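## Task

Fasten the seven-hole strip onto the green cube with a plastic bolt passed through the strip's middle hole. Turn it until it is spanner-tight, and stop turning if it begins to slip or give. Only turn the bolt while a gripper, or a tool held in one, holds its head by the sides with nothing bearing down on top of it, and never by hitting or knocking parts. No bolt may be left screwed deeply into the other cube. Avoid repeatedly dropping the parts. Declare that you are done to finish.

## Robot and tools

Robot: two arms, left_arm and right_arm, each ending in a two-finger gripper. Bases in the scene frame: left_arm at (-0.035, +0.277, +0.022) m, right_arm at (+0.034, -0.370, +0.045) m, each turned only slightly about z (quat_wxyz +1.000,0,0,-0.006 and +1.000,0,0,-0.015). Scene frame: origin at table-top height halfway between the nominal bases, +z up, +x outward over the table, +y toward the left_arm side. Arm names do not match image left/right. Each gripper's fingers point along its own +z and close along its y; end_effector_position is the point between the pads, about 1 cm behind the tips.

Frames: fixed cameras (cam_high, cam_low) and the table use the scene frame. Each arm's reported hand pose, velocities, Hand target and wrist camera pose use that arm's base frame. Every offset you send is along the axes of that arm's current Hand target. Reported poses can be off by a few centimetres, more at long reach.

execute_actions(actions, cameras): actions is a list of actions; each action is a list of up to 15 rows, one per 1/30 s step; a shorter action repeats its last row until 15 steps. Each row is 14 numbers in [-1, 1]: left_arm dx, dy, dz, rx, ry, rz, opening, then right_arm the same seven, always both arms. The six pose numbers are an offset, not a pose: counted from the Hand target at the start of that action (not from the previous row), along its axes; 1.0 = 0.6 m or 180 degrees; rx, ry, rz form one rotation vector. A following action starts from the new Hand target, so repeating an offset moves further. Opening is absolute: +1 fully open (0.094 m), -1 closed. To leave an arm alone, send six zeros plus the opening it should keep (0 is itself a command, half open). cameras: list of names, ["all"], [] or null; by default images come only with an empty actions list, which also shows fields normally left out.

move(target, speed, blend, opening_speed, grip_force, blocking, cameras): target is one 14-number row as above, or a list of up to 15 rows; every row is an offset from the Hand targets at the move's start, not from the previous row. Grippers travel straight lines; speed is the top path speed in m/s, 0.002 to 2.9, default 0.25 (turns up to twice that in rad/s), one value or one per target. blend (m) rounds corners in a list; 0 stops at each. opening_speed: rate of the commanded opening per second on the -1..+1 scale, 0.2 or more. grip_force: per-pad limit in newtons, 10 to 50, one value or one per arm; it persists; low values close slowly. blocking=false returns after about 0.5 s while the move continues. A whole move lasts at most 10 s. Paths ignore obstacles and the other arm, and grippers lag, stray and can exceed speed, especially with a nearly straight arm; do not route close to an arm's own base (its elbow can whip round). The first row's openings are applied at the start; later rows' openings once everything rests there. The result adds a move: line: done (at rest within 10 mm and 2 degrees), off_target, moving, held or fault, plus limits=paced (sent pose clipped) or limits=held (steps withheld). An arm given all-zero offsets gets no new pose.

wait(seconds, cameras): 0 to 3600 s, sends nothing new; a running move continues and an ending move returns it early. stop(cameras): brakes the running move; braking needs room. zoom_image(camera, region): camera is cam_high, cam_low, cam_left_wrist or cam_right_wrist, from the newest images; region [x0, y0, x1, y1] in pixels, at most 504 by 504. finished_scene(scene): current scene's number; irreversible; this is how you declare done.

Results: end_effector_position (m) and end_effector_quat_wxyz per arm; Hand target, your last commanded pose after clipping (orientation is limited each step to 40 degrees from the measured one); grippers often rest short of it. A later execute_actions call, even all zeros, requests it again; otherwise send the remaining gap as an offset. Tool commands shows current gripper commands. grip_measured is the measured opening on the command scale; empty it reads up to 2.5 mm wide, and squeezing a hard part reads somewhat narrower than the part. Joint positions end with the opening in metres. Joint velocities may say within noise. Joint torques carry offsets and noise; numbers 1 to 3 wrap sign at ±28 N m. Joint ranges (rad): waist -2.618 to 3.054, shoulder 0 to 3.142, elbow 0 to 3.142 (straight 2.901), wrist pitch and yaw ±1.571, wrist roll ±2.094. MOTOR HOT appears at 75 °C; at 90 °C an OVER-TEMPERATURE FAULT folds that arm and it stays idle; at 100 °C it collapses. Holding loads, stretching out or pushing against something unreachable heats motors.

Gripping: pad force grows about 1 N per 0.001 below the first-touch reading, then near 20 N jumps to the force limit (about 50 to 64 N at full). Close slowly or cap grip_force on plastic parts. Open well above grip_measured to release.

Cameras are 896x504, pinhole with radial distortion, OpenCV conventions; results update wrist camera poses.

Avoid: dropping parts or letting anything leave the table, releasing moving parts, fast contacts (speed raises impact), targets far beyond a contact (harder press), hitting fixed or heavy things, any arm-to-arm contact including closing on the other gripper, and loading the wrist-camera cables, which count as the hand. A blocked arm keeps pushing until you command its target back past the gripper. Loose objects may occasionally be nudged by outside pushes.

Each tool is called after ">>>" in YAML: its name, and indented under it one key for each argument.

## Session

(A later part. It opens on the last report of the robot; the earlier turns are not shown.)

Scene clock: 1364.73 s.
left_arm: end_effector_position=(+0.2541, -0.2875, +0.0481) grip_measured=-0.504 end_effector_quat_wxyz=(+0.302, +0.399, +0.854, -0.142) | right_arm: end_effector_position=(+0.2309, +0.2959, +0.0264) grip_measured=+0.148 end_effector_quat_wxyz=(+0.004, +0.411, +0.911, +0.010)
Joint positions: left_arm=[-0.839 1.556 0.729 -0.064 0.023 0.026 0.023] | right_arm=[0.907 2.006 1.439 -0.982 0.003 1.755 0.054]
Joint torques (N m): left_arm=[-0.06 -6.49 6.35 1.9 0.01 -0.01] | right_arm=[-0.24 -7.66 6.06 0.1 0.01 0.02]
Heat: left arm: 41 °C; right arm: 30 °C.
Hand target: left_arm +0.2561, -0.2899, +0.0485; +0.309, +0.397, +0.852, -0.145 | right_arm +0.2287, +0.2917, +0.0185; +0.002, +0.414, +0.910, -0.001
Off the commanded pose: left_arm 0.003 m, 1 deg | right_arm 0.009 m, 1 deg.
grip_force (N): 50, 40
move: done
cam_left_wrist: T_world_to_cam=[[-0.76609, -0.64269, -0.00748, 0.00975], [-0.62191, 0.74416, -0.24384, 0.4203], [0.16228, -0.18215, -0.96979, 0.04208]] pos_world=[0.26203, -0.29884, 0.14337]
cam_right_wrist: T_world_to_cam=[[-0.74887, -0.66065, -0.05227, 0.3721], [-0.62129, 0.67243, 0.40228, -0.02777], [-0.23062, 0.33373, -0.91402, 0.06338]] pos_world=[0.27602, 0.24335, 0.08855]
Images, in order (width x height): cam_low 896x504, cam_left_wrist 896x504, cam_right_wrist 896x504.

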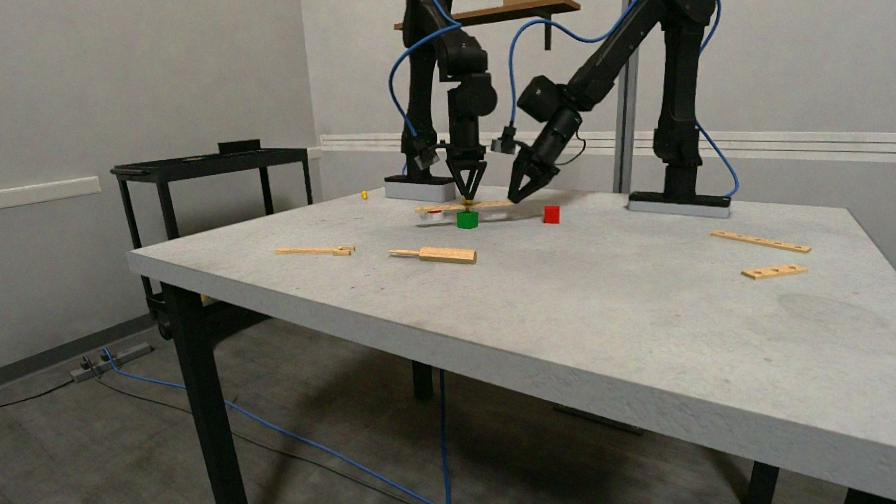

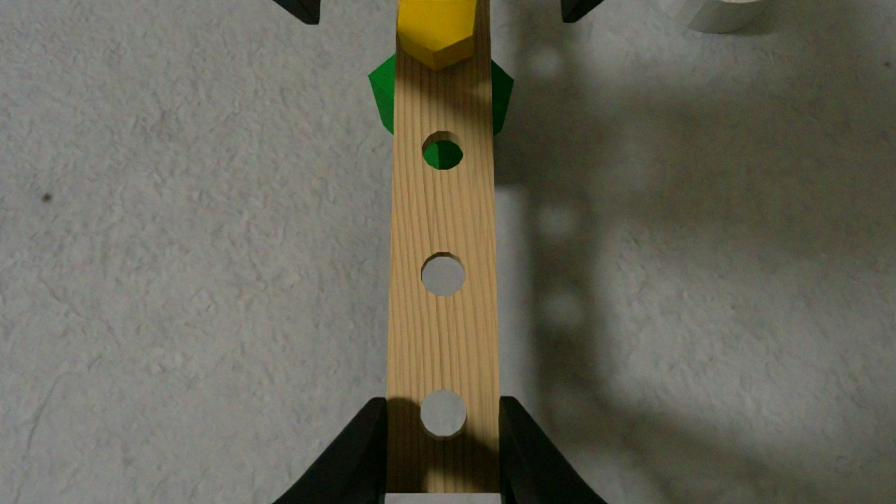

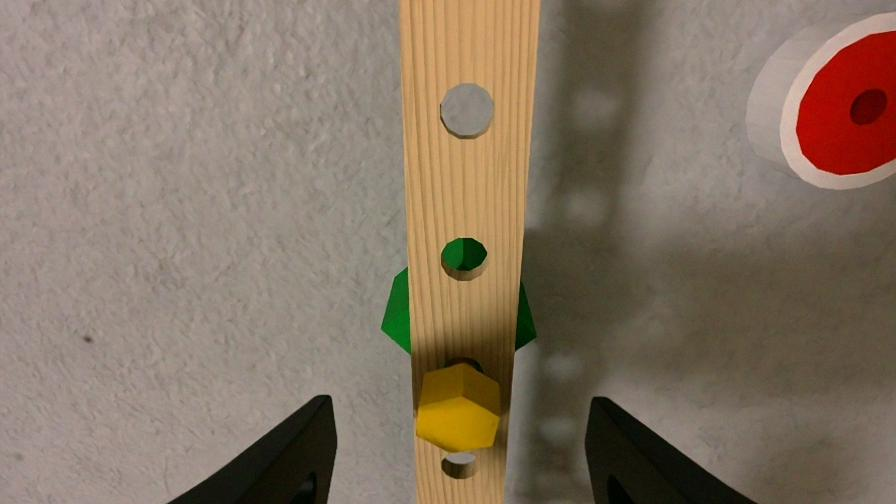

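>>> move:
  target:
    - [0,0,0,0,0,0,-0.65,-0.004,0,0.013,0,0,0,0.15]
  speed: 0.08
  cameras: ["cam_right_wrist"]

Scene clock: 1368.20 s.
left_arm: end_effector_position=(+0.2541, -0.2875, +0.0481) grip_measured=-0.504 end_effector_quat_wxyz=(+0.302, +0.399, +0.854, -0.142) | right_arm: end_effector_position=(+0.2321, +0.2956, +0.0202) grip_measured=+0.148 end_effector_quat_wxyz=(+0.005, +0.413, +0.911, +0.012)
Joint positions: left_arm=[-0.839 1.556 0.729 -0.064 0.023 0.026 0.023] | right_arm=[0.904 2.012 1.421 -0.954 0.003 1.755 0.054]
Joint torques (N m): left_arm=[0.02 -6.54 6.26 1.91 0.03 -0.03] | right_arm=[-0.57 -7.42 5.9 0.12 0 -0.04]
Heat: left arm: 41 °C; right arm: 30 °C.
Hand target: left_arm +0.2561, -0.2899, +0.0485; +0.309, +0.397, +0.852, -0.145 | right_arm +0.2304, +0.2897, +0.0106; +0.002, +0.414, +0.910, -0.001
Off the commanded pose: left_arm 0.003 m, 1 deg | right_arm 0.011 m, 2 deg.
grip_force (N): 50, 40
move: off_target (right_arm)
cam_right_wrist: T_world_to_cam=[[-0.75073, -0.65817, -0.05676, 0.37228], [-0.62038, 0.67289, 0.40292, -0.02462], [-0.227, 0.3377, -0.91347, 0.05605]] pos_world=[0.27693, 0.24266, 0.08225]

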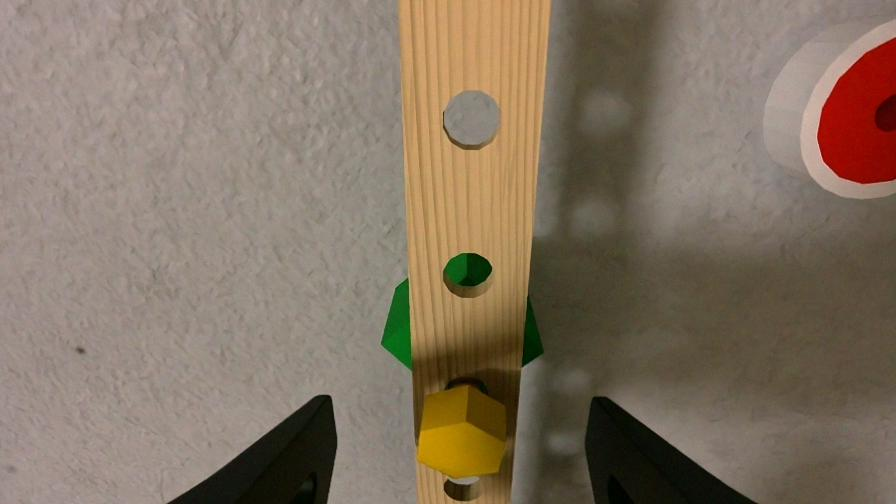

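>>> move:
  target:
    - [0,0,0,0,0,0,-0.65,0,0,0.005,0,0,0,0.15]
    - [0,0,0,0,0,0,-0.65,0,0,0.005,0,0,0,-0.6]
  speed: 0.08
  cameras: ["cam_right_wrist"]

>>> move:
  target:
    - [0,0,0,0,0,0,-0.65,0,0,0,0,0,0,-0.75]
  opening_speed: 0.3
  cameras: ["cam_right_wrist"]

>>> zoom_image:
  camera: "cam_right_wrist"
  region: [380, 340, 550, 504]

Scene clock: 1373.83 s.
left_arm: end_effector_position=(+0.2541, -0.2875, +0.0481) grip_measured=-0.504 end_effector_quat_wxyz=(+0.302, +0.399, +0.854, -0.142) | right_arm: end_effector_position=(+0.2337, +0.2977, +0.0203) grip_measured=-0.598 end_effector_quat_wxyz=(+0.006, +0.413, +0.911, +0.017)
Joint positions: left_arm=[-0.839 1.556 0.729 -0.064 0.023 0.026 0.023] | right_arm=[0.904 2.012 1.421 -0.943 0.003 1.755 0.019]
Joint torques (N m): left_arm=[0.05 -6.57 6.35 1.89 0.03 -0.04] | right_arm=[-0.55 -7.16 5.3 0.14 0 -0.04]
Heat: left arm: 41 °C; right arm: 30 °C.
Hand target: left_arm +0.2561, -0.2899, +0.0485; +0.309, +0.397, +0.852, -0.145 | right_arm +0.2304, +0.2897, +0.0076; +0.002, +0.414, +0.910, -0.001
Off the commanded pose: left_arm 0.003 m, 1 deg | right_arm 0.015 m, 2 deg.
grip_force (N): 50, 40
move: off_target (right_arm); target 2's new opening was sent with right_arm's hand 0.015 m and 2 deg from that target
cam_right_wrist: T_world_to_cam=[[-0.75035, -0.65761, -0.06725, 0.37495], [-0.62301, 0.66951, 0.4045, -0.02347], [-0.22098, 0.34542, -0.91206, 0.05212]] pos_world=[0.27824, 0.24428, 0.08225]

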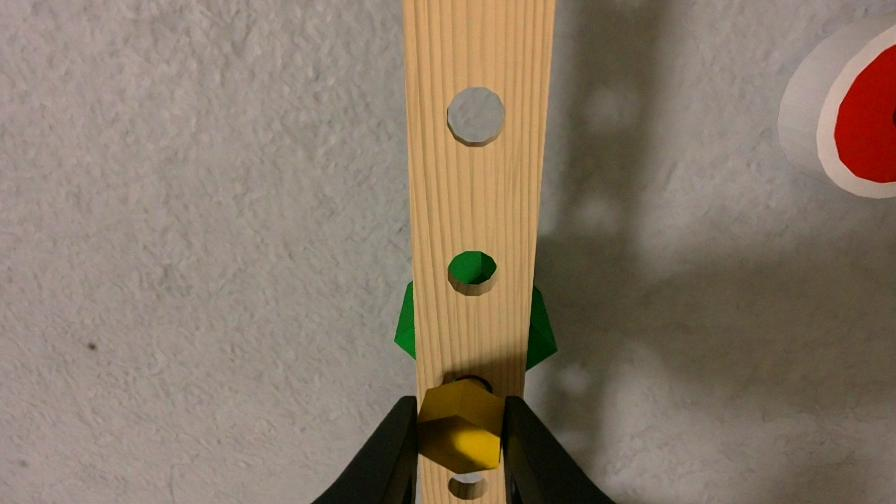

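Scene clock: 1374.53 s.
left_arm: end_effector_position=(+0.2541, -0.2875, +0.0481) grip_measured=-0.504 end_effector_quat_wxyz=(+0.302, +0.399, +0.854, -0.142) | right_arm: end_effector_position=(+0.2337, +0.2977, +0.0203) grip_measured=-0.641 end_effector_quat_wxyz=(+0.006, +0.413, +0.911, +0.017)
Joint positions: left_arm=[-0.839 1.556 0.729 -0.064 0.023 0.026 0.023] | right_arm=[0.904 2.012 1.421 -0.943 0.003 1.755 0.017]
Joint torques (N m): left_arm=[-0.09 -6.57 6.35 1.92 0.02 -0.02] | right_arm=[-0.55 -7.1 5.3 0.13 0 -0.04]
Heat: left arm: 41 °C; right arm: 30 °C.
Hand target: left_arm +0.2561, -0.2899, +0.0485; +0.309, +0.397, +0.852, -0.145 | right_arm +0.2304, +0.2897, +0.0076; +0.002, +0.414, +0.910, -0.001
Off the commanded pose: left_arm 0.003 m, 1 deg | right_arm 0.015 m, 2 deg.
grip_force (N): 50, 40
move: done
cam_right_wrist: T_world_to_cam=[[-0.75035, -0.65761, -0.06725, 0.37495], [-0.62301, 0.66951, 0.4045, -0.02347], [-0.22098, 0.34542, -0.91206, 0.05212]] pos_world=[0.27824, 0.24428, 0.08225]

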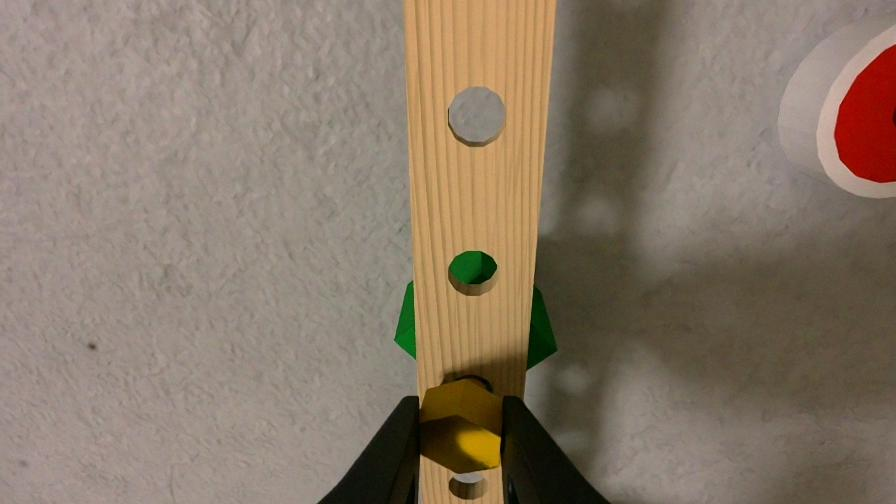

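Scaled by 2.965.

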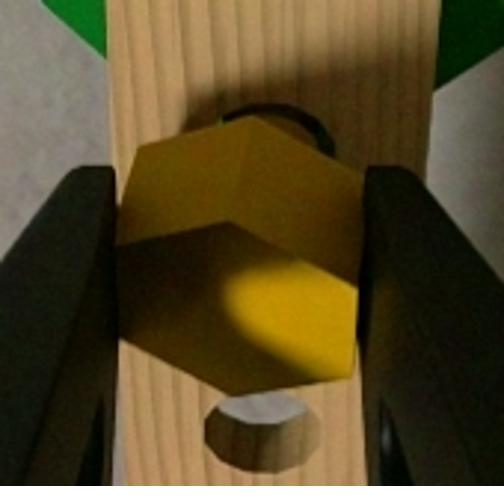

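>>> move:
  target:
    - [0,0,0,0,0,0,-0.65,0,-0.004,0,0,0,0,-0.75]
    - [0,0,0,0,0,0,-0.65,0,-0.004,0,0,0,-0.25,-0.75]
  speed: 0.3

>>> move:
  target:
    - [0,0,0,0,0,0,-0.65,0,0,0.004,0,0,0.333,-0.75]
  speed: 0.3
  cameras: ["cam_right_wrist","cam_low","cam_left_wrist"]

>>> zoom_image:
  camera: "cam_low"
  region: [440, 180, 490, 235]

Scene clock: 1380.53 s.
left_arm: end_effector_position=(+0.2541, -0.2875, +0.0481) grip_measured=-0.504 end_effector_quat_wxyz=(+0.302, +0.399, +0.854, -0.142) | right_arm: end_effector_position=(+0.2325, +0.2975, +0.0187) grip_measured=-0.641 end_effector_quat_wxyz=(+0.009, +0.037, +0.999, +0.015)
Joint positions: left_arm=[-0.839 1.556 0.729 -0.064 0.023 0.026 0.023] | right_arm=[0.904 2.012 1.414 -0.938 -0.002 0.978 0.017]
Joint torques (N m): left_arm=[-0.05 -6.53 6.37 1.9 0.02 -0.06] | right_arm=[-0.46 -7.72 4.85 0.12 0.06 -0.1]
Heat: left arm: 41 °C; right arm: 29 °C.
Hand target: left_arm +0.2561, -0.2899, +0.0485; +0.309, +0.397, +0.852, -0.145 | right_arm +0.2286, +0.2882, +0.0076; +0.001, +0.034, +0.999, -0.002
Off the commanded pose: left_arm 0.003 m, 1 deg | right_arm 0.015 m, 2 deg.
grip_force (N): 50, 40
move: off_target (right_arm)

Scene clock: 1383.10 s.
left_arm: end_effector_position=(+0.2541, -0.2876, +0.0481) grip_measured=-0.504 end_effector_quat_wxyz=(+0.302, +0.399, +0.854, -0.142) | right_arm: end_effector_position=(+0.2329, +0.2980, +0.0183) grip_measured=-0.641 end_effector_quat_wxyz=(+0.001, +0.524, +0.852, +0.019)
Joint positions: left_arm=[-0.839 1.556 0.729 -0.063 0.023 0.026 0.023] | right_arm=[0.904 2.012 1.412 -0.933 -0.002 2.007 0.017]
Joint torques (N m): left_arm=[0.05 -6.56 6.35 1.9 0.02 -0.03] | right_arm=[-0.44 -7.47 4.52 0.16 0.05 0.04]
Heat: left arm: 41 °C; right arm: 29 °C.
Hand target: left_arm +0.2561, -0.2899, +0.0485; +0.309, +0.397, +0.852, -0.145 | right_arm +0.2286, +0.2882, +0.0052; +0.002, +0.529, +0.849, -0.001
Off the commanded pose: left_arm 0.003 m, 1 deg | right_arm 0.017 m, 2 deg.
grip_force (N): 50, 40
move: off_target (right_arm)
cam_left_wrist: T_world_to_cam=[[-0.76603, -0.64276, -0.00757, 0.00972], [-0.6219, 0.74405, -0.24419, 0.42034], [0.16258, -0.18235, -0.9697, 0.04202]] pos_world=[0.26203, -0.29884, 0.14347]
cam_right_wrist: T_world_to_cam=[[-0.8911, -0.44916, -0.06476, 0.34496], [-0.43301, 0.79885, 0.41754, -0.1065], [-0.13581, 0.40011, -0.90635, 0.01376]] pos_world=[0.26315, 0.23452, 0.07928]
Images, in order (width x height): cam_low 896x504, cam_left_wrist 896x504, cam_right_wrist 896x504.

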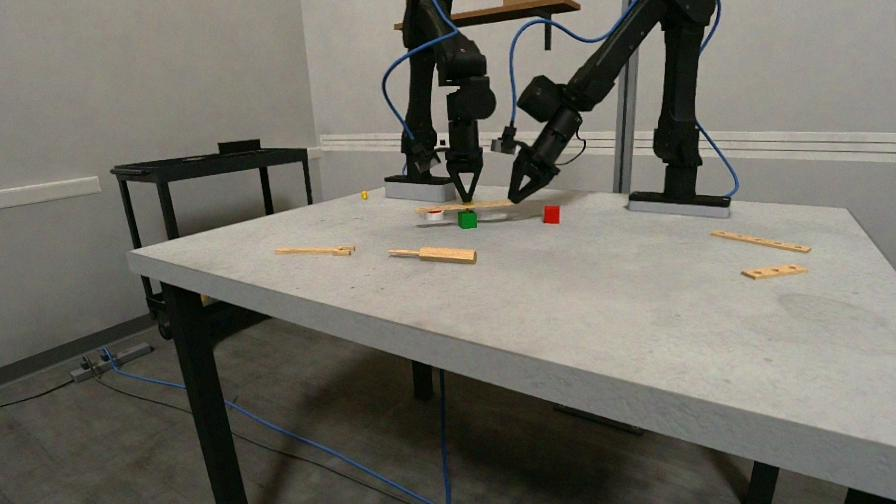

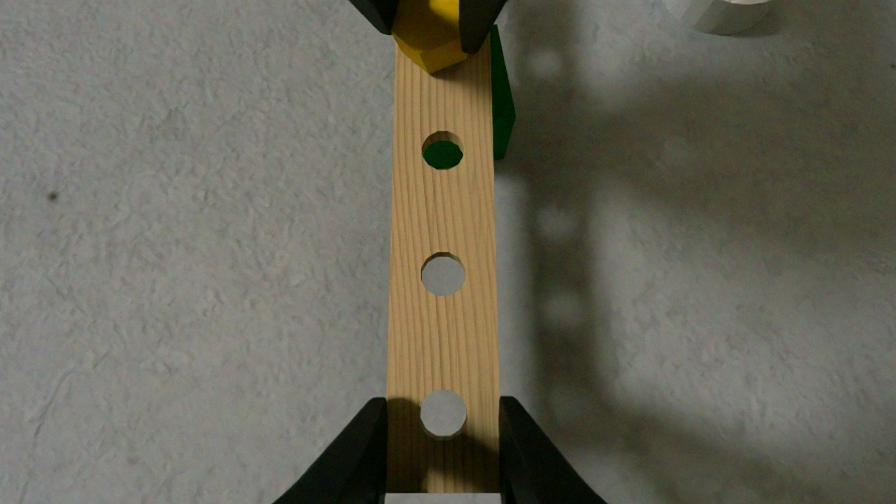

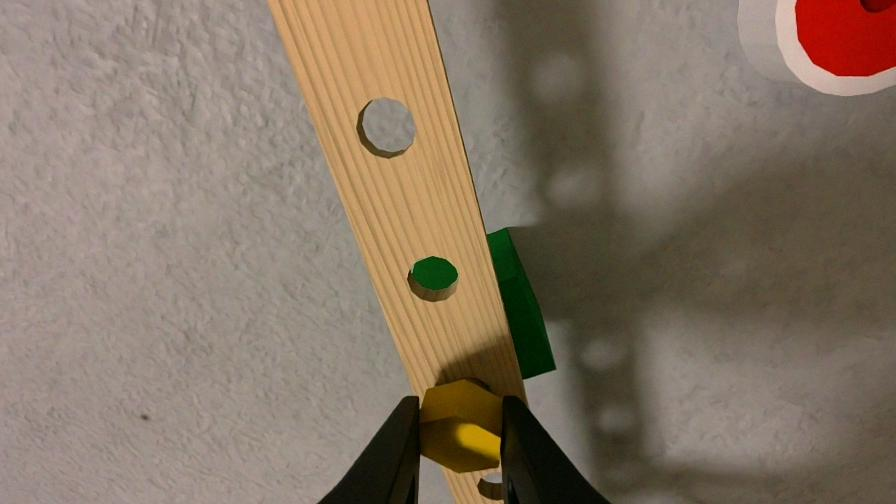

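Scaled by 9.164.

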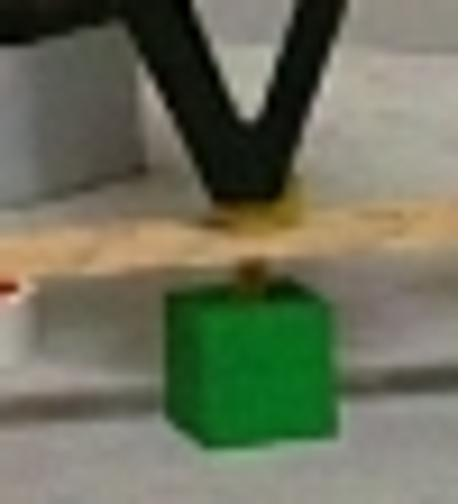

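>>> move:
  target:
    - [0.0129,0,0.0153,0,0,0,-0.65,0,0,0,0,0,0,-0.75]
  speed: 0.04
  cameras: ["cam_right_wrist","cam_low"]

>>> zoom_image:
  camera: "cam_low"
  region: [420, 180, 520, 235]

Scene clock: 1391.10 s.
left_arm: end_effector_position=(+0.2546, -0.2881, +0.0372) grip_measured=-0.504 end_effector_quat_wxyz=(+0.303, +0.398, +0.854, -0.142) | right_arm: end_effector_position=(+0.2329, +0.2980, +0.0183) grip_measured=-0.641 end_effector_quat_wxyz=(+0.001, +0.524, +0.851, +0.019)
Joint positions: left_arm=[-0.839 1.587 0.705 -0.006 0.023 0.026 0.023] | right_arm=[0.904 2.012 1.412 -0.933 -0.002 2.008 0.017]
Joint torques (N m): left_arm=[-0.05 -6.58 5.97 1.92 0.02 -0.02] | right_arm=[-0.46 -7.47 4.55 0.16 0.05 0.04]
Heat: left arm: 41 °C; right arm: 30 °C.
Hand target: left_arm +0.2561, -0.2899, +0.0366; +0.309, +0.397, +0.852, -0.145 | right_arm +0.2286, +0.2882, +0.0052; +0.002, +0.529, +0.849, -0.001
Off the commanded pose: left_arm 0.002 m, 1 deg | right_arm 0.017 m, 2 deg.
grip_force (N): 50, 40
move: done
cam_right_wrist: T_world_to_cam=[[-0.89143, -0.4485, -0.06476, 0.3449], [-0.43242, 0.79918, 0.41753, -0.10673], [-0.13551, 0.4002, -0.90635, 0.01366]] pos_world=[0.26315, 0.23452, 0.07928]
Images, in order (width x height): cam_low 896x504, cam_right_wrist 896x504.

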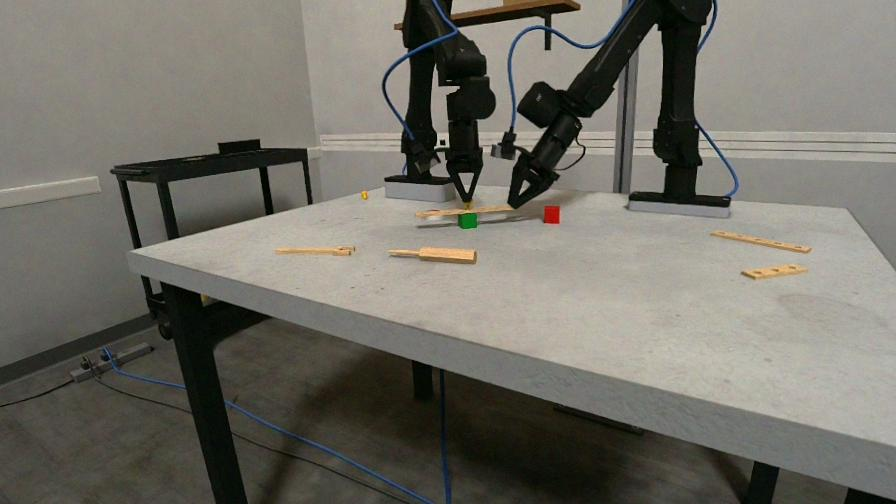

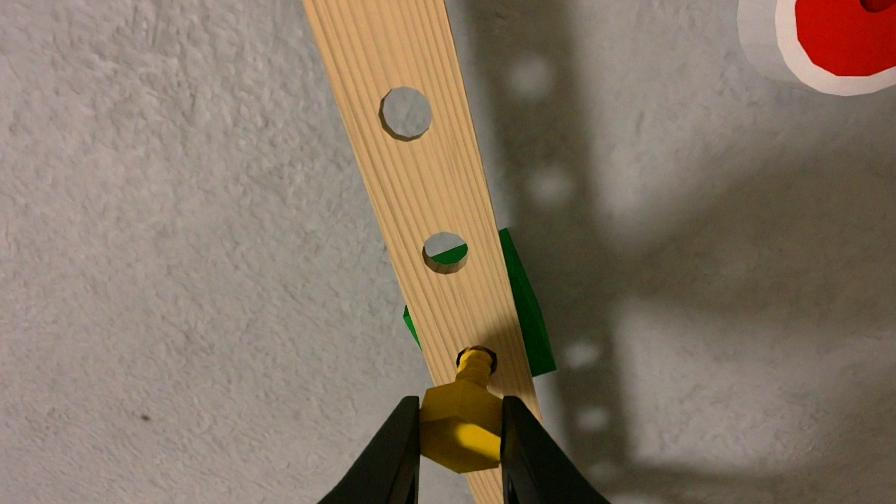

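Scaled by 5.040.

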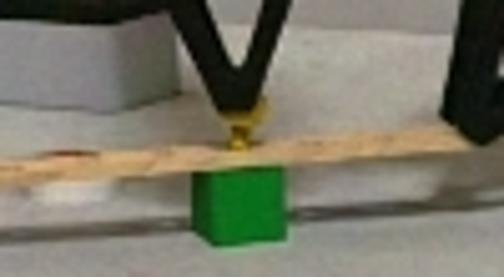

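>>> move:
  target:
    - [0,0,0,0,0,0,-0.65,0,-0.006,0,0,0,0,-0.75]
    - [0,0,0,0,0,0,-0.65,0,-0.006,-0.004,0,0,-0.333,-0.75]
  speed: 0.3
  cameras: ["cam_right_wrist"]

>>> move:
  target:
    - [0,0,0,0,0,0,-0.65,0,0,0.0,0,0,0.333,-0.75]
  speed: 0.3
  cameras: ["cam_right_wrist"]

Scene clock: 1398.13 s.
left_arm: end_effector_position=(+0.2551, -0.2886, +0.0378) grip_measured=-0.504 end_effector_quat_wxyz=(+0.305, +0.398, +0.853, -0.143) | right_arm: end_effector_position=(+0.2320, +0.2975, +0.0170) grip_measured=-0.641 end_effector_quat_wxyz=(+0.010, +0.040, +0.999, +0.017)
Joint positions: left_arm=[-0.839 1.587 0.705 -0.003 0.023 0.026 0.023] | right_arm=[0.904 2.009 1.404 -0.926 -0.004 0.984 0.017]
Joint torques (N m): left_arm=[-0.02 -6.49 5.96 1.88 0 -0.02] | right_arm=[-0.13 -8.36 4.36 0.07 0.07 -0.12]
Heat: left arm: 41 °C; right arm: 30 °C.
Hand target: left_arm +0.2561, -0.2900, +0.0366; +0.309, +0.397, +0.852, -0.145 | right_arm +0.2253, +0.2865, +0.0076; +0.001, +0.034, +0.999, -0.002
Off the commanded pose: left_arm 0.002 m, 1 deg | right_arm 0.016 m, 2 deg.
grip_force (N): 50, 40
move: off_target (right_arm)
cam_right_wrist: T_world_to_cam=[[-0.07875, -0.99474, -0.06555, 0.3177], [-0.92204, 0.04768, 0.38415, 0.2316], [-0.379, 0.09069, -0.92094, 0.16141]] pos_world=[0.29974, 0.29035, 0.0805]

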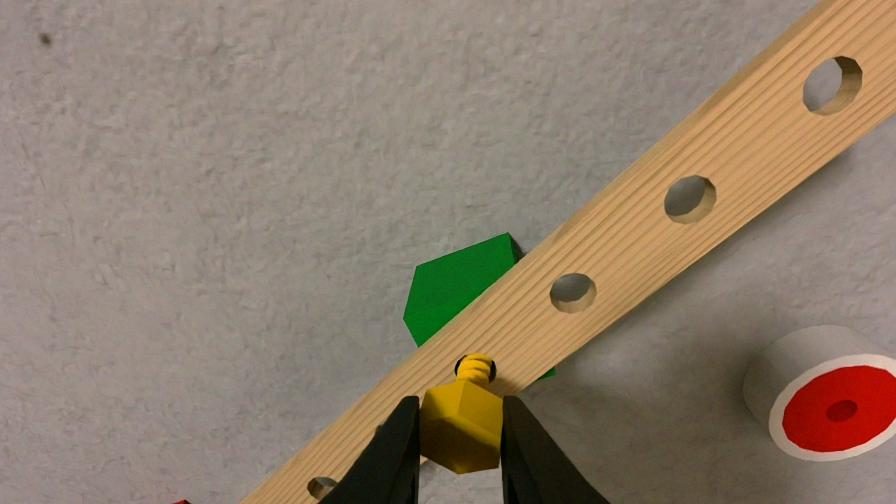

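Scene clock: 1400.70 s.
left_arm: end_effector_position=(+0.2551, -0.2886, +0.0378) grip_measured=-0.504 end_effector_quat_wxyz=(+0.305, +0.398, +0.853, -0.143) | right_arm: end_effector_position=(+0.2320, +0.2975, +0.0170) grip_measured=-0.641 end_effector_quat_wxyz=(+0.000, +0.525, +0.851, +0.020)
Joint positions: left_arm=[-0.839 1.587 0.705 -0.003 0.023 0.026 0.023] | right_arm=[0.904 2.009 1.404 -0.926 -0.004 2.01 0.017]
Joint torques (N m): left_arm=[-0.08 -6.57 5.97 1.88 0.01 -0.01] | right_arm=[-0.12 -8.38 4.31 0.07 0.09 0.05]
Heat: left arm: 41 °C; right arm: 30 °C.
Hand target: left_arm +0.2561, -0.2900, +0.0366; +0.309, +0.397, +0.852, -0.145 | right_arm +0.2254, +0.2866, +0.0076; +0.002, +0.529, +0.849, -0.001
Off the commanded pose: left_arm 0.002 m, 1 deg | right_arm 0.016 m, 2 deg.
grip_force (N): 50, 40
move: off_target (right_arm)
cam_right_wrist: T_world_to_cam=[[-0.89264, -0.44613, -0.06456, 0.34335], [-0.42993, 0.79951, 0.41945, -0.10691], [-0.13551, 0.40218, -0.90548, 0.01201]] pos_world=[0.26215, 0.23383, 0.07788]

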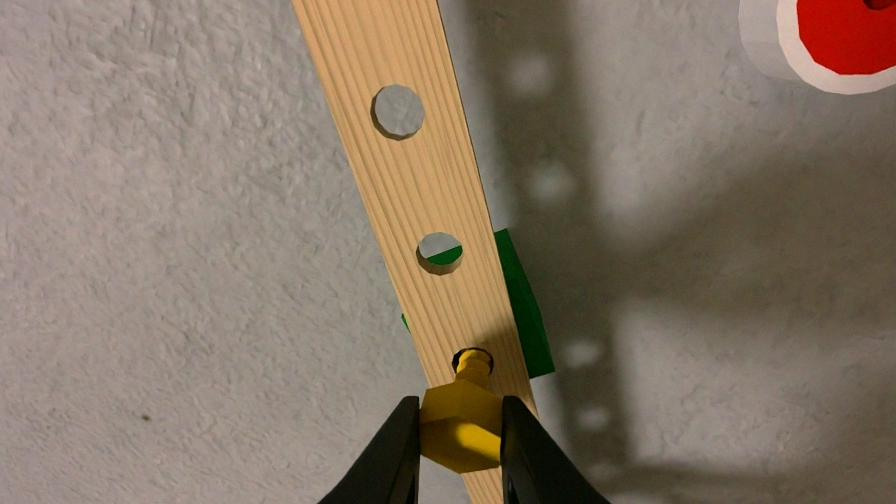

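>>> move:
  target:
    - [0.0086,0,0.0102,0,0,0,-0.65,0,0,-0.01,0,0,0,-0.75]
    - [0.0086,0,0.0102,0,0,0,-0.65,0,0,-0.01,0,0,-0.333,-0.75]
  speed: 0.3
  cameras: ["cam_right_wrist","cam_low"]

>>> zoom_image:
  camera: "cam_low"
  region: [420, 180, 520, 235]

Scene clock: 1409.57 s.
left_arm: end_effector_position=(+0.2565, -0.2902, +0.0321) grip_measured=-0.504 end_effector_quat_wxyz=(+0.310, +0.397, +0.852, -0.145) | right_arm: end_effector_position=(+0.2303, +0.2953, +0.0172) grip_measured=-0.641 end_effector_quat_wxyz=(+0.007, +0.038, +0.999, +0.013)
Joint positions: left_arm=[-0.839 1.609 0.69 0.046 0.023 0.026 0.023] | right_arm=[0.904 2.009 1.404 -0.937 -0.004 0.98 0.017]
Joint torques (N m): left_arm=[-0.02 -6.46 5.78 1.81 0.03 -0.02] | right_arm=[-0.12 -8.95 5.45 -0.03 0.08 -0.1]
Heat: left arm: 41 °C; right arm: 30 °C.
Hand target: left_arm +0.2561, -0.2899, +0.0286; +0.309, +0.397, +0.852, -0.145 | right_arm +0.2253, +0.2866, +0.0135; +0.001, +0.034, +0.999, -0.002
Off the commanded pose: left_arm 0.004 m, 0 deg | right_arm 0.011 m, 2 deg.
grip_force (N): 50, 40
move: off_target (right_arm)
cam_right_wrist: T_world_to_cam=[[-0.07533, -0.99555, -0.05669, 0.31476], [-0.91969, 0.04739, 0.38977, 0.22945], [-0.38535, 0.0815, -0.91917, 0.16527]] pos_world=[0.29842, 0.28902, 0.08032]
Images, in order (width x height): cam_low 896x504, cam_right_wrist 896x504.

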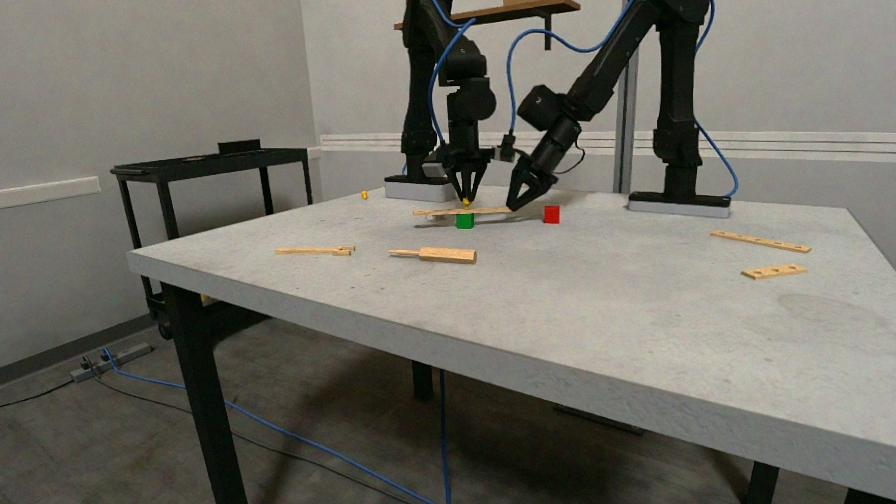

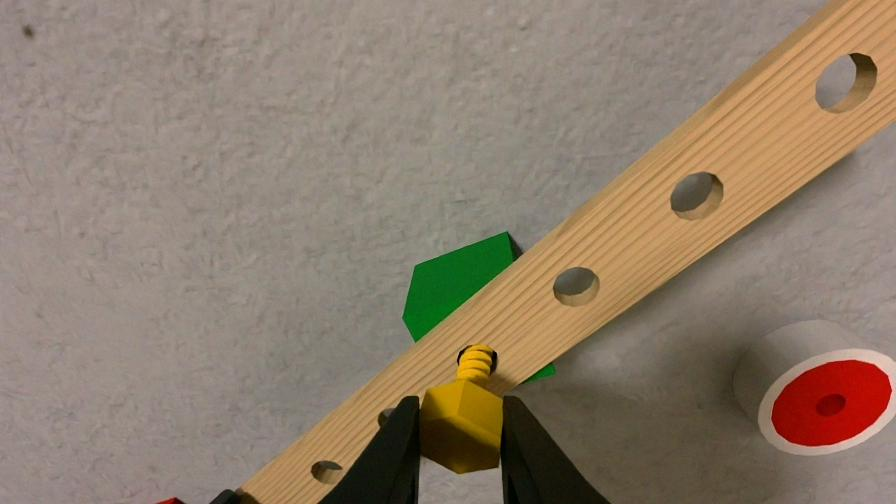

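Scaled by 5.040.

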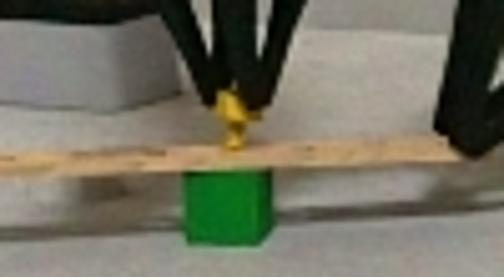

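>>> move:
  target:
    - [0,0,0,0,0,0,-0.65,0,0,0,0,0,0,-0.6]
    - [0,0,0,0,0,0,-0.65,0,0,0,0,0,0.333,-0.622]
  speed: 0.3
  cameras: ["cam_right_wrist","cam_low"]

>>> zoom_image:
  camera: "cam_low"
  region: [420, 180, 520, 235]

Scene clock: 1419.43 s.
left_arm: end_effector_position=(+0.2564, -0.2905, +0.0321) grip_measured=-0.504 end_effector_quat_wxyz=(+0.310, +0.398, +0.851, -0.146) | right_arm: end_effector_position=(+0.2284, +0.2929, +0.0163) grip_measured=-0.618 end_effector_quat_wxyz=(-0.001, +0.526, +0.850, +0.009)
Joint positions: left_arm=[-0.839 1.609 0.69 0.046 0.024 0.026 0.023] | right_arm=[0.904 2.009 1.4 -0.945 -0.004 2.012 0.018]
Joint torques (N m): left_arm=[0.03 -6.52 5.71 1.79 0 -0.03] | right_arm=[-0.1 -8.94 5.68 0.02 0.08 0.05]
Heat: left arm: 41 °C; right arm: 30 °C.
Hand target: left_arm +0.2560, -0.2899, +0.0285; +0.309, +0.397, +0.852, -0.145 | right_arm +0.2254, +0.2866, +0.0136; +0.002, +0.529, +0.849, -0.001
Off the commanded pose: left_arm 0.004 m, 0 deg | right_arm 0.008 m, 1 deg.
grip_force (N): 50, 40
move: done
cam_right_wrist: T_world_to_cam=[[-0.89409, -0.44563, -0.04488, 0.33783], [-0.42301, 0.80728, 0.41153, -0.10818], [-0.14716, 0.38693, -0.91029, 0.01988]] pos_world=[0.25922, 0.23019, 0.07777]
Images, in order (width x height): cam_low 896x504, cam_right_wrist 896x504.

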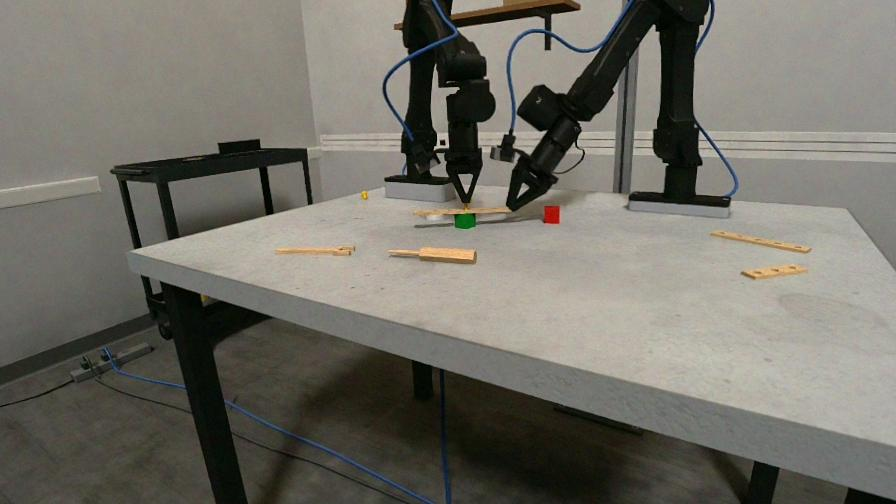

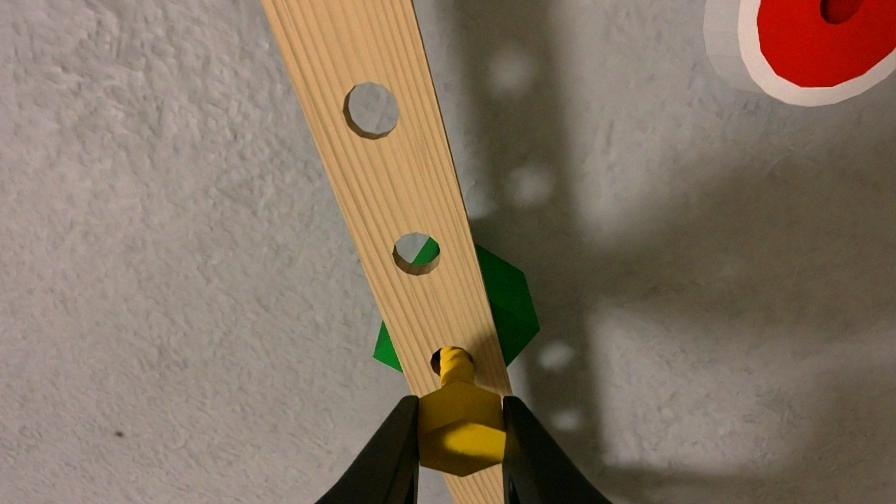

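Scaled by 5.040.

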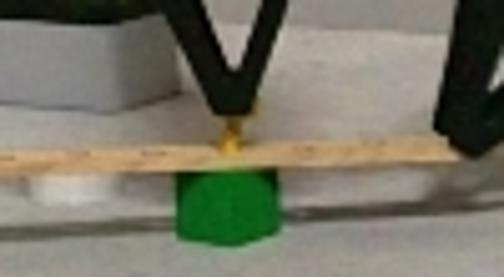

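>>> move:
  target:
    - [0,0,0,0,0,0,-0.65,0,0,0,0,0,0,-0.45]
    - [0,0,0,0,0,0,-0.65,0,0,0,0,0,-0.333,-0.45]
    - [0,0,0,0,0,0,-0.65,0,0,0,0,0,-0.333,-0.62]
    - [0,0,0,0,0,0,-0.65,0,0,0,0,0,0,-0.622]
  speed: 0.5
  cameras: ["cam_right_wrist"]

>>> move:
  target:
    - [0,0,0,0,0,0,-0.65,0,0,0,0,0,0,-0.45]
    - [0,0,0,0,0,0,-0.65,0,0,0,0,0,-0.333,-0.45]
    - [0,0,0,0,0,0,-0.65,0,0,0,0,0,-0.333,-0.62]
    - [0,0,0,0,0,0,-0.65,0,0,0,0,0,0,-0.622]
  speed: 0.5
  cameras: ["cam_right_wrist","cam_low"]

>>> zoom_image:
  camera: "cam_low"
  region: [420, 180, 520, 235]

Scene clock: 1432.13 s.
left_arm: end_effector_position=(+0.2562, -0.2907, +0.0321) grip_measured=-0.504 end_effector_quat_wxyz=(+0.309, +0.398, +0.851, -0.146) | right_arm: end_effector_position=(+0.2287, +0.2933, +0.0163) grip_measured=-0.619 end_effector_quat_wxyz=(-0.001, +0.526, +0.850, +0.010)
Joint positions: left_arm=[-0.839 1.609 0.69 0.046 0.026 0.026 0.023] | right_arm=[0.904 2.009 1.4 -0.943 -0.004 2.012 0.018]
Joint torques (N m): left_arm=[-0.09 -6.49 5.75 1.8 -0.01 -0.02] | right_arm=[-0.12 -8.92 5.7 0.01 0.08 0.05]
Heat: left arm: 41 °C; right arm: 30 °C.
Hand target: left_arm +0.2560, -0.2899, +0.0285; +0.309, +0.397, +0.852, -0.145 | right_arm +0.2254, +0.2866, +0.0136; +0.002, +0.529, +0.849, -0.001
Off the commanded pose: left_arm 0.004 m, 0 deg | right_arm 0.008 m, 1 deg.
grip_force (N): 50, 40
move: done
cam_right_wrist: T_world_to_cam=[[-0.89403, -0.44557, -0.04665, 0.33835], [-0.42354, 0.80665, 0.41222, -0.10807], [-0.14604, 0.3883, -0.90989, 0.01917]] pos_world=[0.25952, 0.23049, 0.07777]

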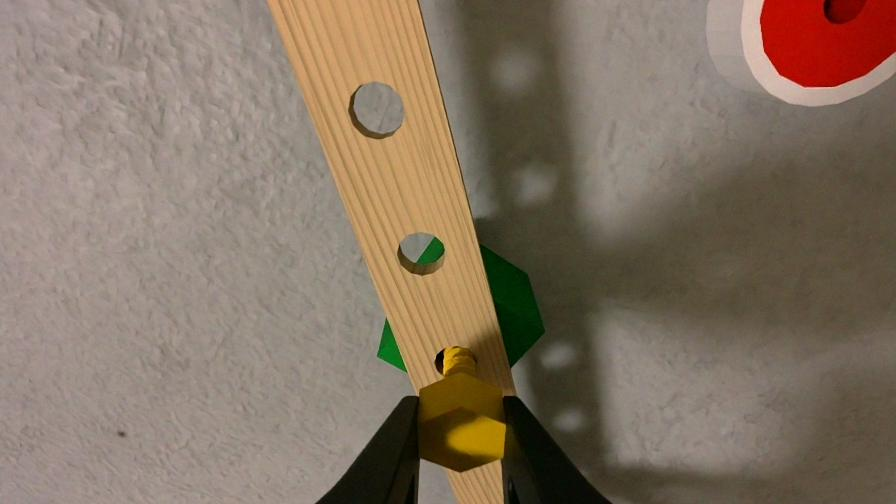

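Scene clock: 1437.73 s.
left_arm: end_effector_position=(+0.2561, -0.2907, +0.0321) grip_measured=-0.504 end_effector_quat_wxyz=(+0.309, +0.398, +0.851, -0.146) | right_arm: end_effector_position=(+0.2287, +0.2933, +0.0163) grip_measured=-0.619 end_effector_quat_wxyz=(-0.001, +0.526, +0.850, +0.010)
Joint positions: left_arm=[-0.839 1.609 0.69 0.046 0.026 0.026 0.023] | right_arm=[0.904 2.009 1.4 -0.943 -0.004 2.012 0.018]
Joint torques (N m): left_arm=[-0.05 -6.46 5.75 1.79 -0.01 -0.02] | right_arm=[-0.1 -8.94 5.68 0.01 0.08 0.04]
Heat: left arm: 41 °C; right arm: 30 °C.
Hand target: left_arm +0.2561, -0.2899, +0.0285; +0.309, +0.397, +0.852, -0.145 | right_arm +0.2253, +0.2866, +0.0136; +0.002, +0.529, +0.849, -0.001
Off the commanded pose: left_arm 0.004 m, 0 deg | right_arm 0.008 m, 1 deg.
grip_force (N): 50, 40
move: done
cam_right_wrist: T_world_to_cam=[[-0.89403, -0.44557, -0.04665, 0.33835], [-0.42354, 0.80665, 0.41222, -0.10807], [-0.14604, 0.3883, -0.90989, 0.01917]] pos_world=[0.25952, 0.23049, 0.07777]
Images, in order (width x height): cam_low 896x504, cam_right_wrist 896x504.

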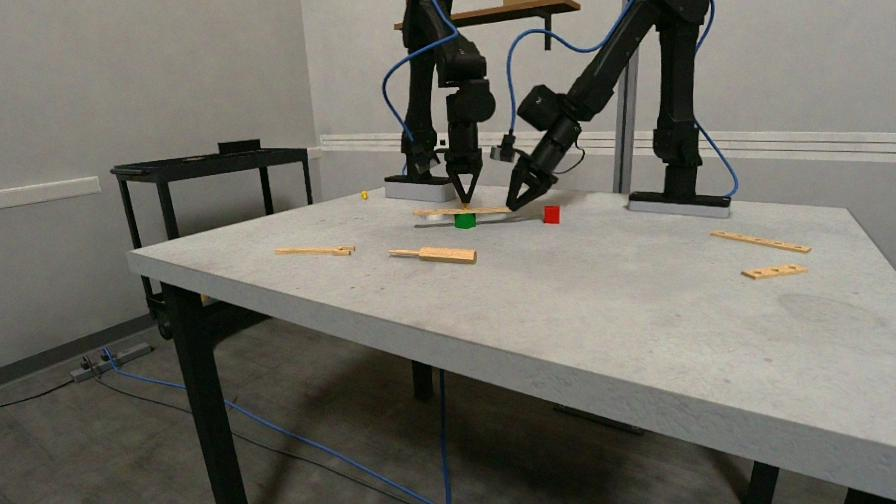

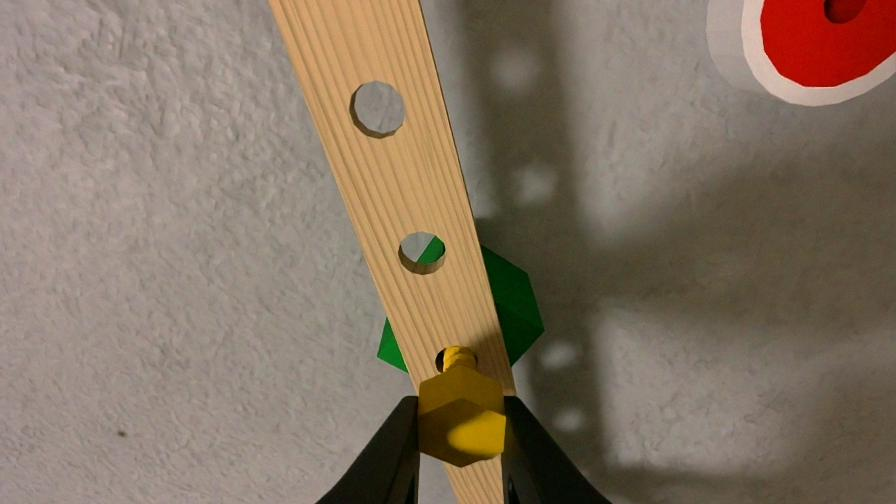

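Scaled by 5.040.

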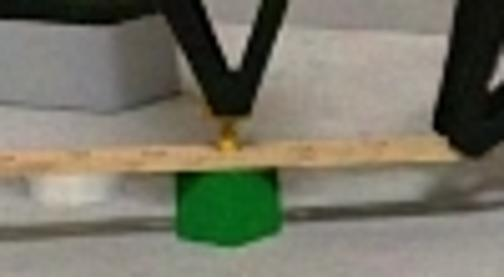

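>>> move:
  target:
    - [0,0,0,0,0,0,-0.65,0,0,0,0,0,0,-0.45]
    - [0,0,0,0,0,0,-0.65,0,0,0,0,0,-0.333,-0.45]
    - [0,0,0,0,0,0,-0.65,0,0,0,0,0,-0.333,-0.62]
    - [0,0,0,0,0,0,-0.65,0,0,0,0,0,0,-0.622]
  speed: 0.6

>>> move:
  target:
    - [0,0,0,0,0,0,-0.65,0,0,0,0,0,0,-0.45]
    - [0,0,0,0,0,0,-0.65,0,0,0,0,0,-0.333,-0.45]
    - [0,0,0,0,0,0,-0.65,0,0,0,0,0,-0.333,-0.62]
    - [0,0,0,0,0,0,-0.65,0,0,0,0,0,0,-0.622]
  speed: 0.6

>>> move:
  target:
    - [0,0,0,0,0,0,-0.65,0,0,0,0,0,0,-0.45]
    - [0,0,0,0,0,0,-0.65,0,0,0,0,0,-0.333,-0.45]
    - [0,0,0,0,0,0,-0.65,0,0,0,0,0,-0.333,-0.62]
    - [0,0,0,0,0,0,-0.65,0,0,0,0,0,0,-0.622]
  speed: 0.6
  cameras: ["cam_right_wrist"]

>>> zoom_image:
  camera: "cam_right_wrist"
  region: [380, 320, 550, 504]

Scene clock: 1450.07 s.
left_arm: end_effector_position=(+0.2562, -0.2908, +0.0321) grip_measured=-0.504 end_effector_quat_wxyz=(+0.309, +0.398, +0.851, -0.147) | right_arm: end_effector_position=(+0.2286, +0.2931, +0.0163) grip_measured=-0.619 end_effector_quat_wxyz=(-0.001, +0.526, +0.850, +0.009)
Joint positions: left_arm=[-0.839 1.609 0.69 0.047 0.026 0.026 0.023] | right_arm=[0.904 2.009 1.4 -0.944 -0.004 2.012 0.018]
Joint torques (N m): left_arm=[0.01 -6.49 5.76 1.81 -0.03 -0.03] | right_arm=[-0.12 -8.94 5.68 0.01 0.08 0.05]
Heat: left arm: 41 °C; right arm: 30 °C.
Hand target: left_arm +0.2561, -0.2899, +0.0285; +0.309, +0.397, +0.852, -0.145 | right_arm +0.2253, +0.2866, +0.0136; +0.002, +0.529, +0.849, -0.001
Off the commanded pose: left_arm 0.004 m, 0 deg | right_arm 0.008 m, 1 deg.
grip_force (N): 50, 40
move: done

Scene clock: 1455.40 s.
left_arm: end_effector_position=(+0.2561, -0.2908, +0.0321) grip_measured=-0.504 end_effector_quat_wxyz=(+0.309, +0.398, +0.851, -0.147) | right_arm: end_effector_position=(+0.2285, +0.2930, +0.0163) grip_measured=-0.619 end_effector_quat_wxyz=(-0.001, +0.526, +0.850, +0.009)
Joint positions: left_arm=[-0.839 1.609 0.69 0.047 0.027 0.026 0.023] | right_arm=[0.904 2.009 1.4 -0.944 -0.004 2.012 0.018]
Joint torques (N m): left_arm=[-0.03 -6.54 5.76 1.81 0 -0.01] | right_arm=[-0.09 -8.95 5.7 0.01 0.07 0.04]
Heat: left arm: 41 °C; right arm: 30 °C.
Hand target: left_arm +0.2561, -0.2899, +0.0285; +0.309, +0.397, +0.852, -0.145 | right_arm +0.2254, +0.2866, +0.0136; +0.002, +0.529, +0.849, -0.001
Off the commanded pose: left_arm 0.004 m, 0 deg | right_arm 0.008 m, 1 deg.
grip_force (N): 50, 40
move: done

Scene clock: 1460.73 s.
left_arm: end_effector_position=(+0.2561, -0.2908, +0.0321) grip_measured=-0.504 end_effector_quat_wxyz=(+0.309, +0.398, +0.851, -0.147) | right_arm: end_effector_position=(+0.2285, +0.2930, +0.0163) grip_measured=-0.619 end_effector_quat_wxyz=(-0.001, +0.526, +0.850, +0.009)
Joint positions: left_arm=[-0.839 1.609 0.69 0.047 0.027 0.026 0.023] | right_arm=[0.904 2.009 1.4 -0.944 -0.004 2.012 0.018]
Joint torques (N m): left_arm=[-0.01 -6.49 5.74 1.79 -0.01 -0.02] | right_arm=[-0.1 -8.94 5.7 0.01 0.08 0.04]
Heat: left arm: 41 °C; right arm: 30 °C.
Hand target: left_arm +0.2561, -0.2899, +0.0285; +0.309, +0.397, +0.852, -0.145 | right_arm +0.2254, +0.2866, +0.0136; +0.002, +0.529, +0.849, -0.001
Off the commanded pose: left_arm 0.004 m, 0 deg | right_arm 0.008 m, 1 deg.
grip_force (N): 50, 40
move: done
cam_right_wrist: T_world_to_cam=[[-0.89408, -0.44561, -0.04532, 0.33795], [-0.42315, 0.80716, 0.41163, -0.10808], [-0.14685, 0.38721, -0.91022, 0.01974]] pos_world=[0.25932, 0.23019, 0.07777]

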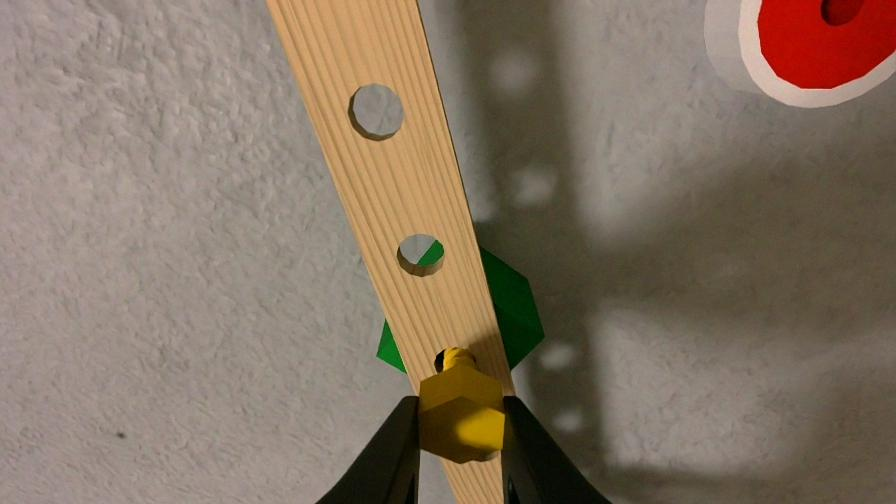

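Scaled by 2.739.

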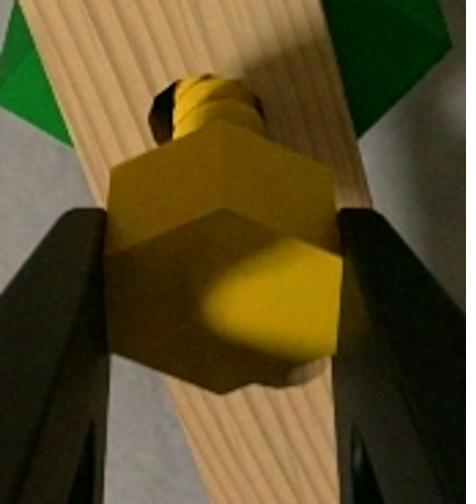

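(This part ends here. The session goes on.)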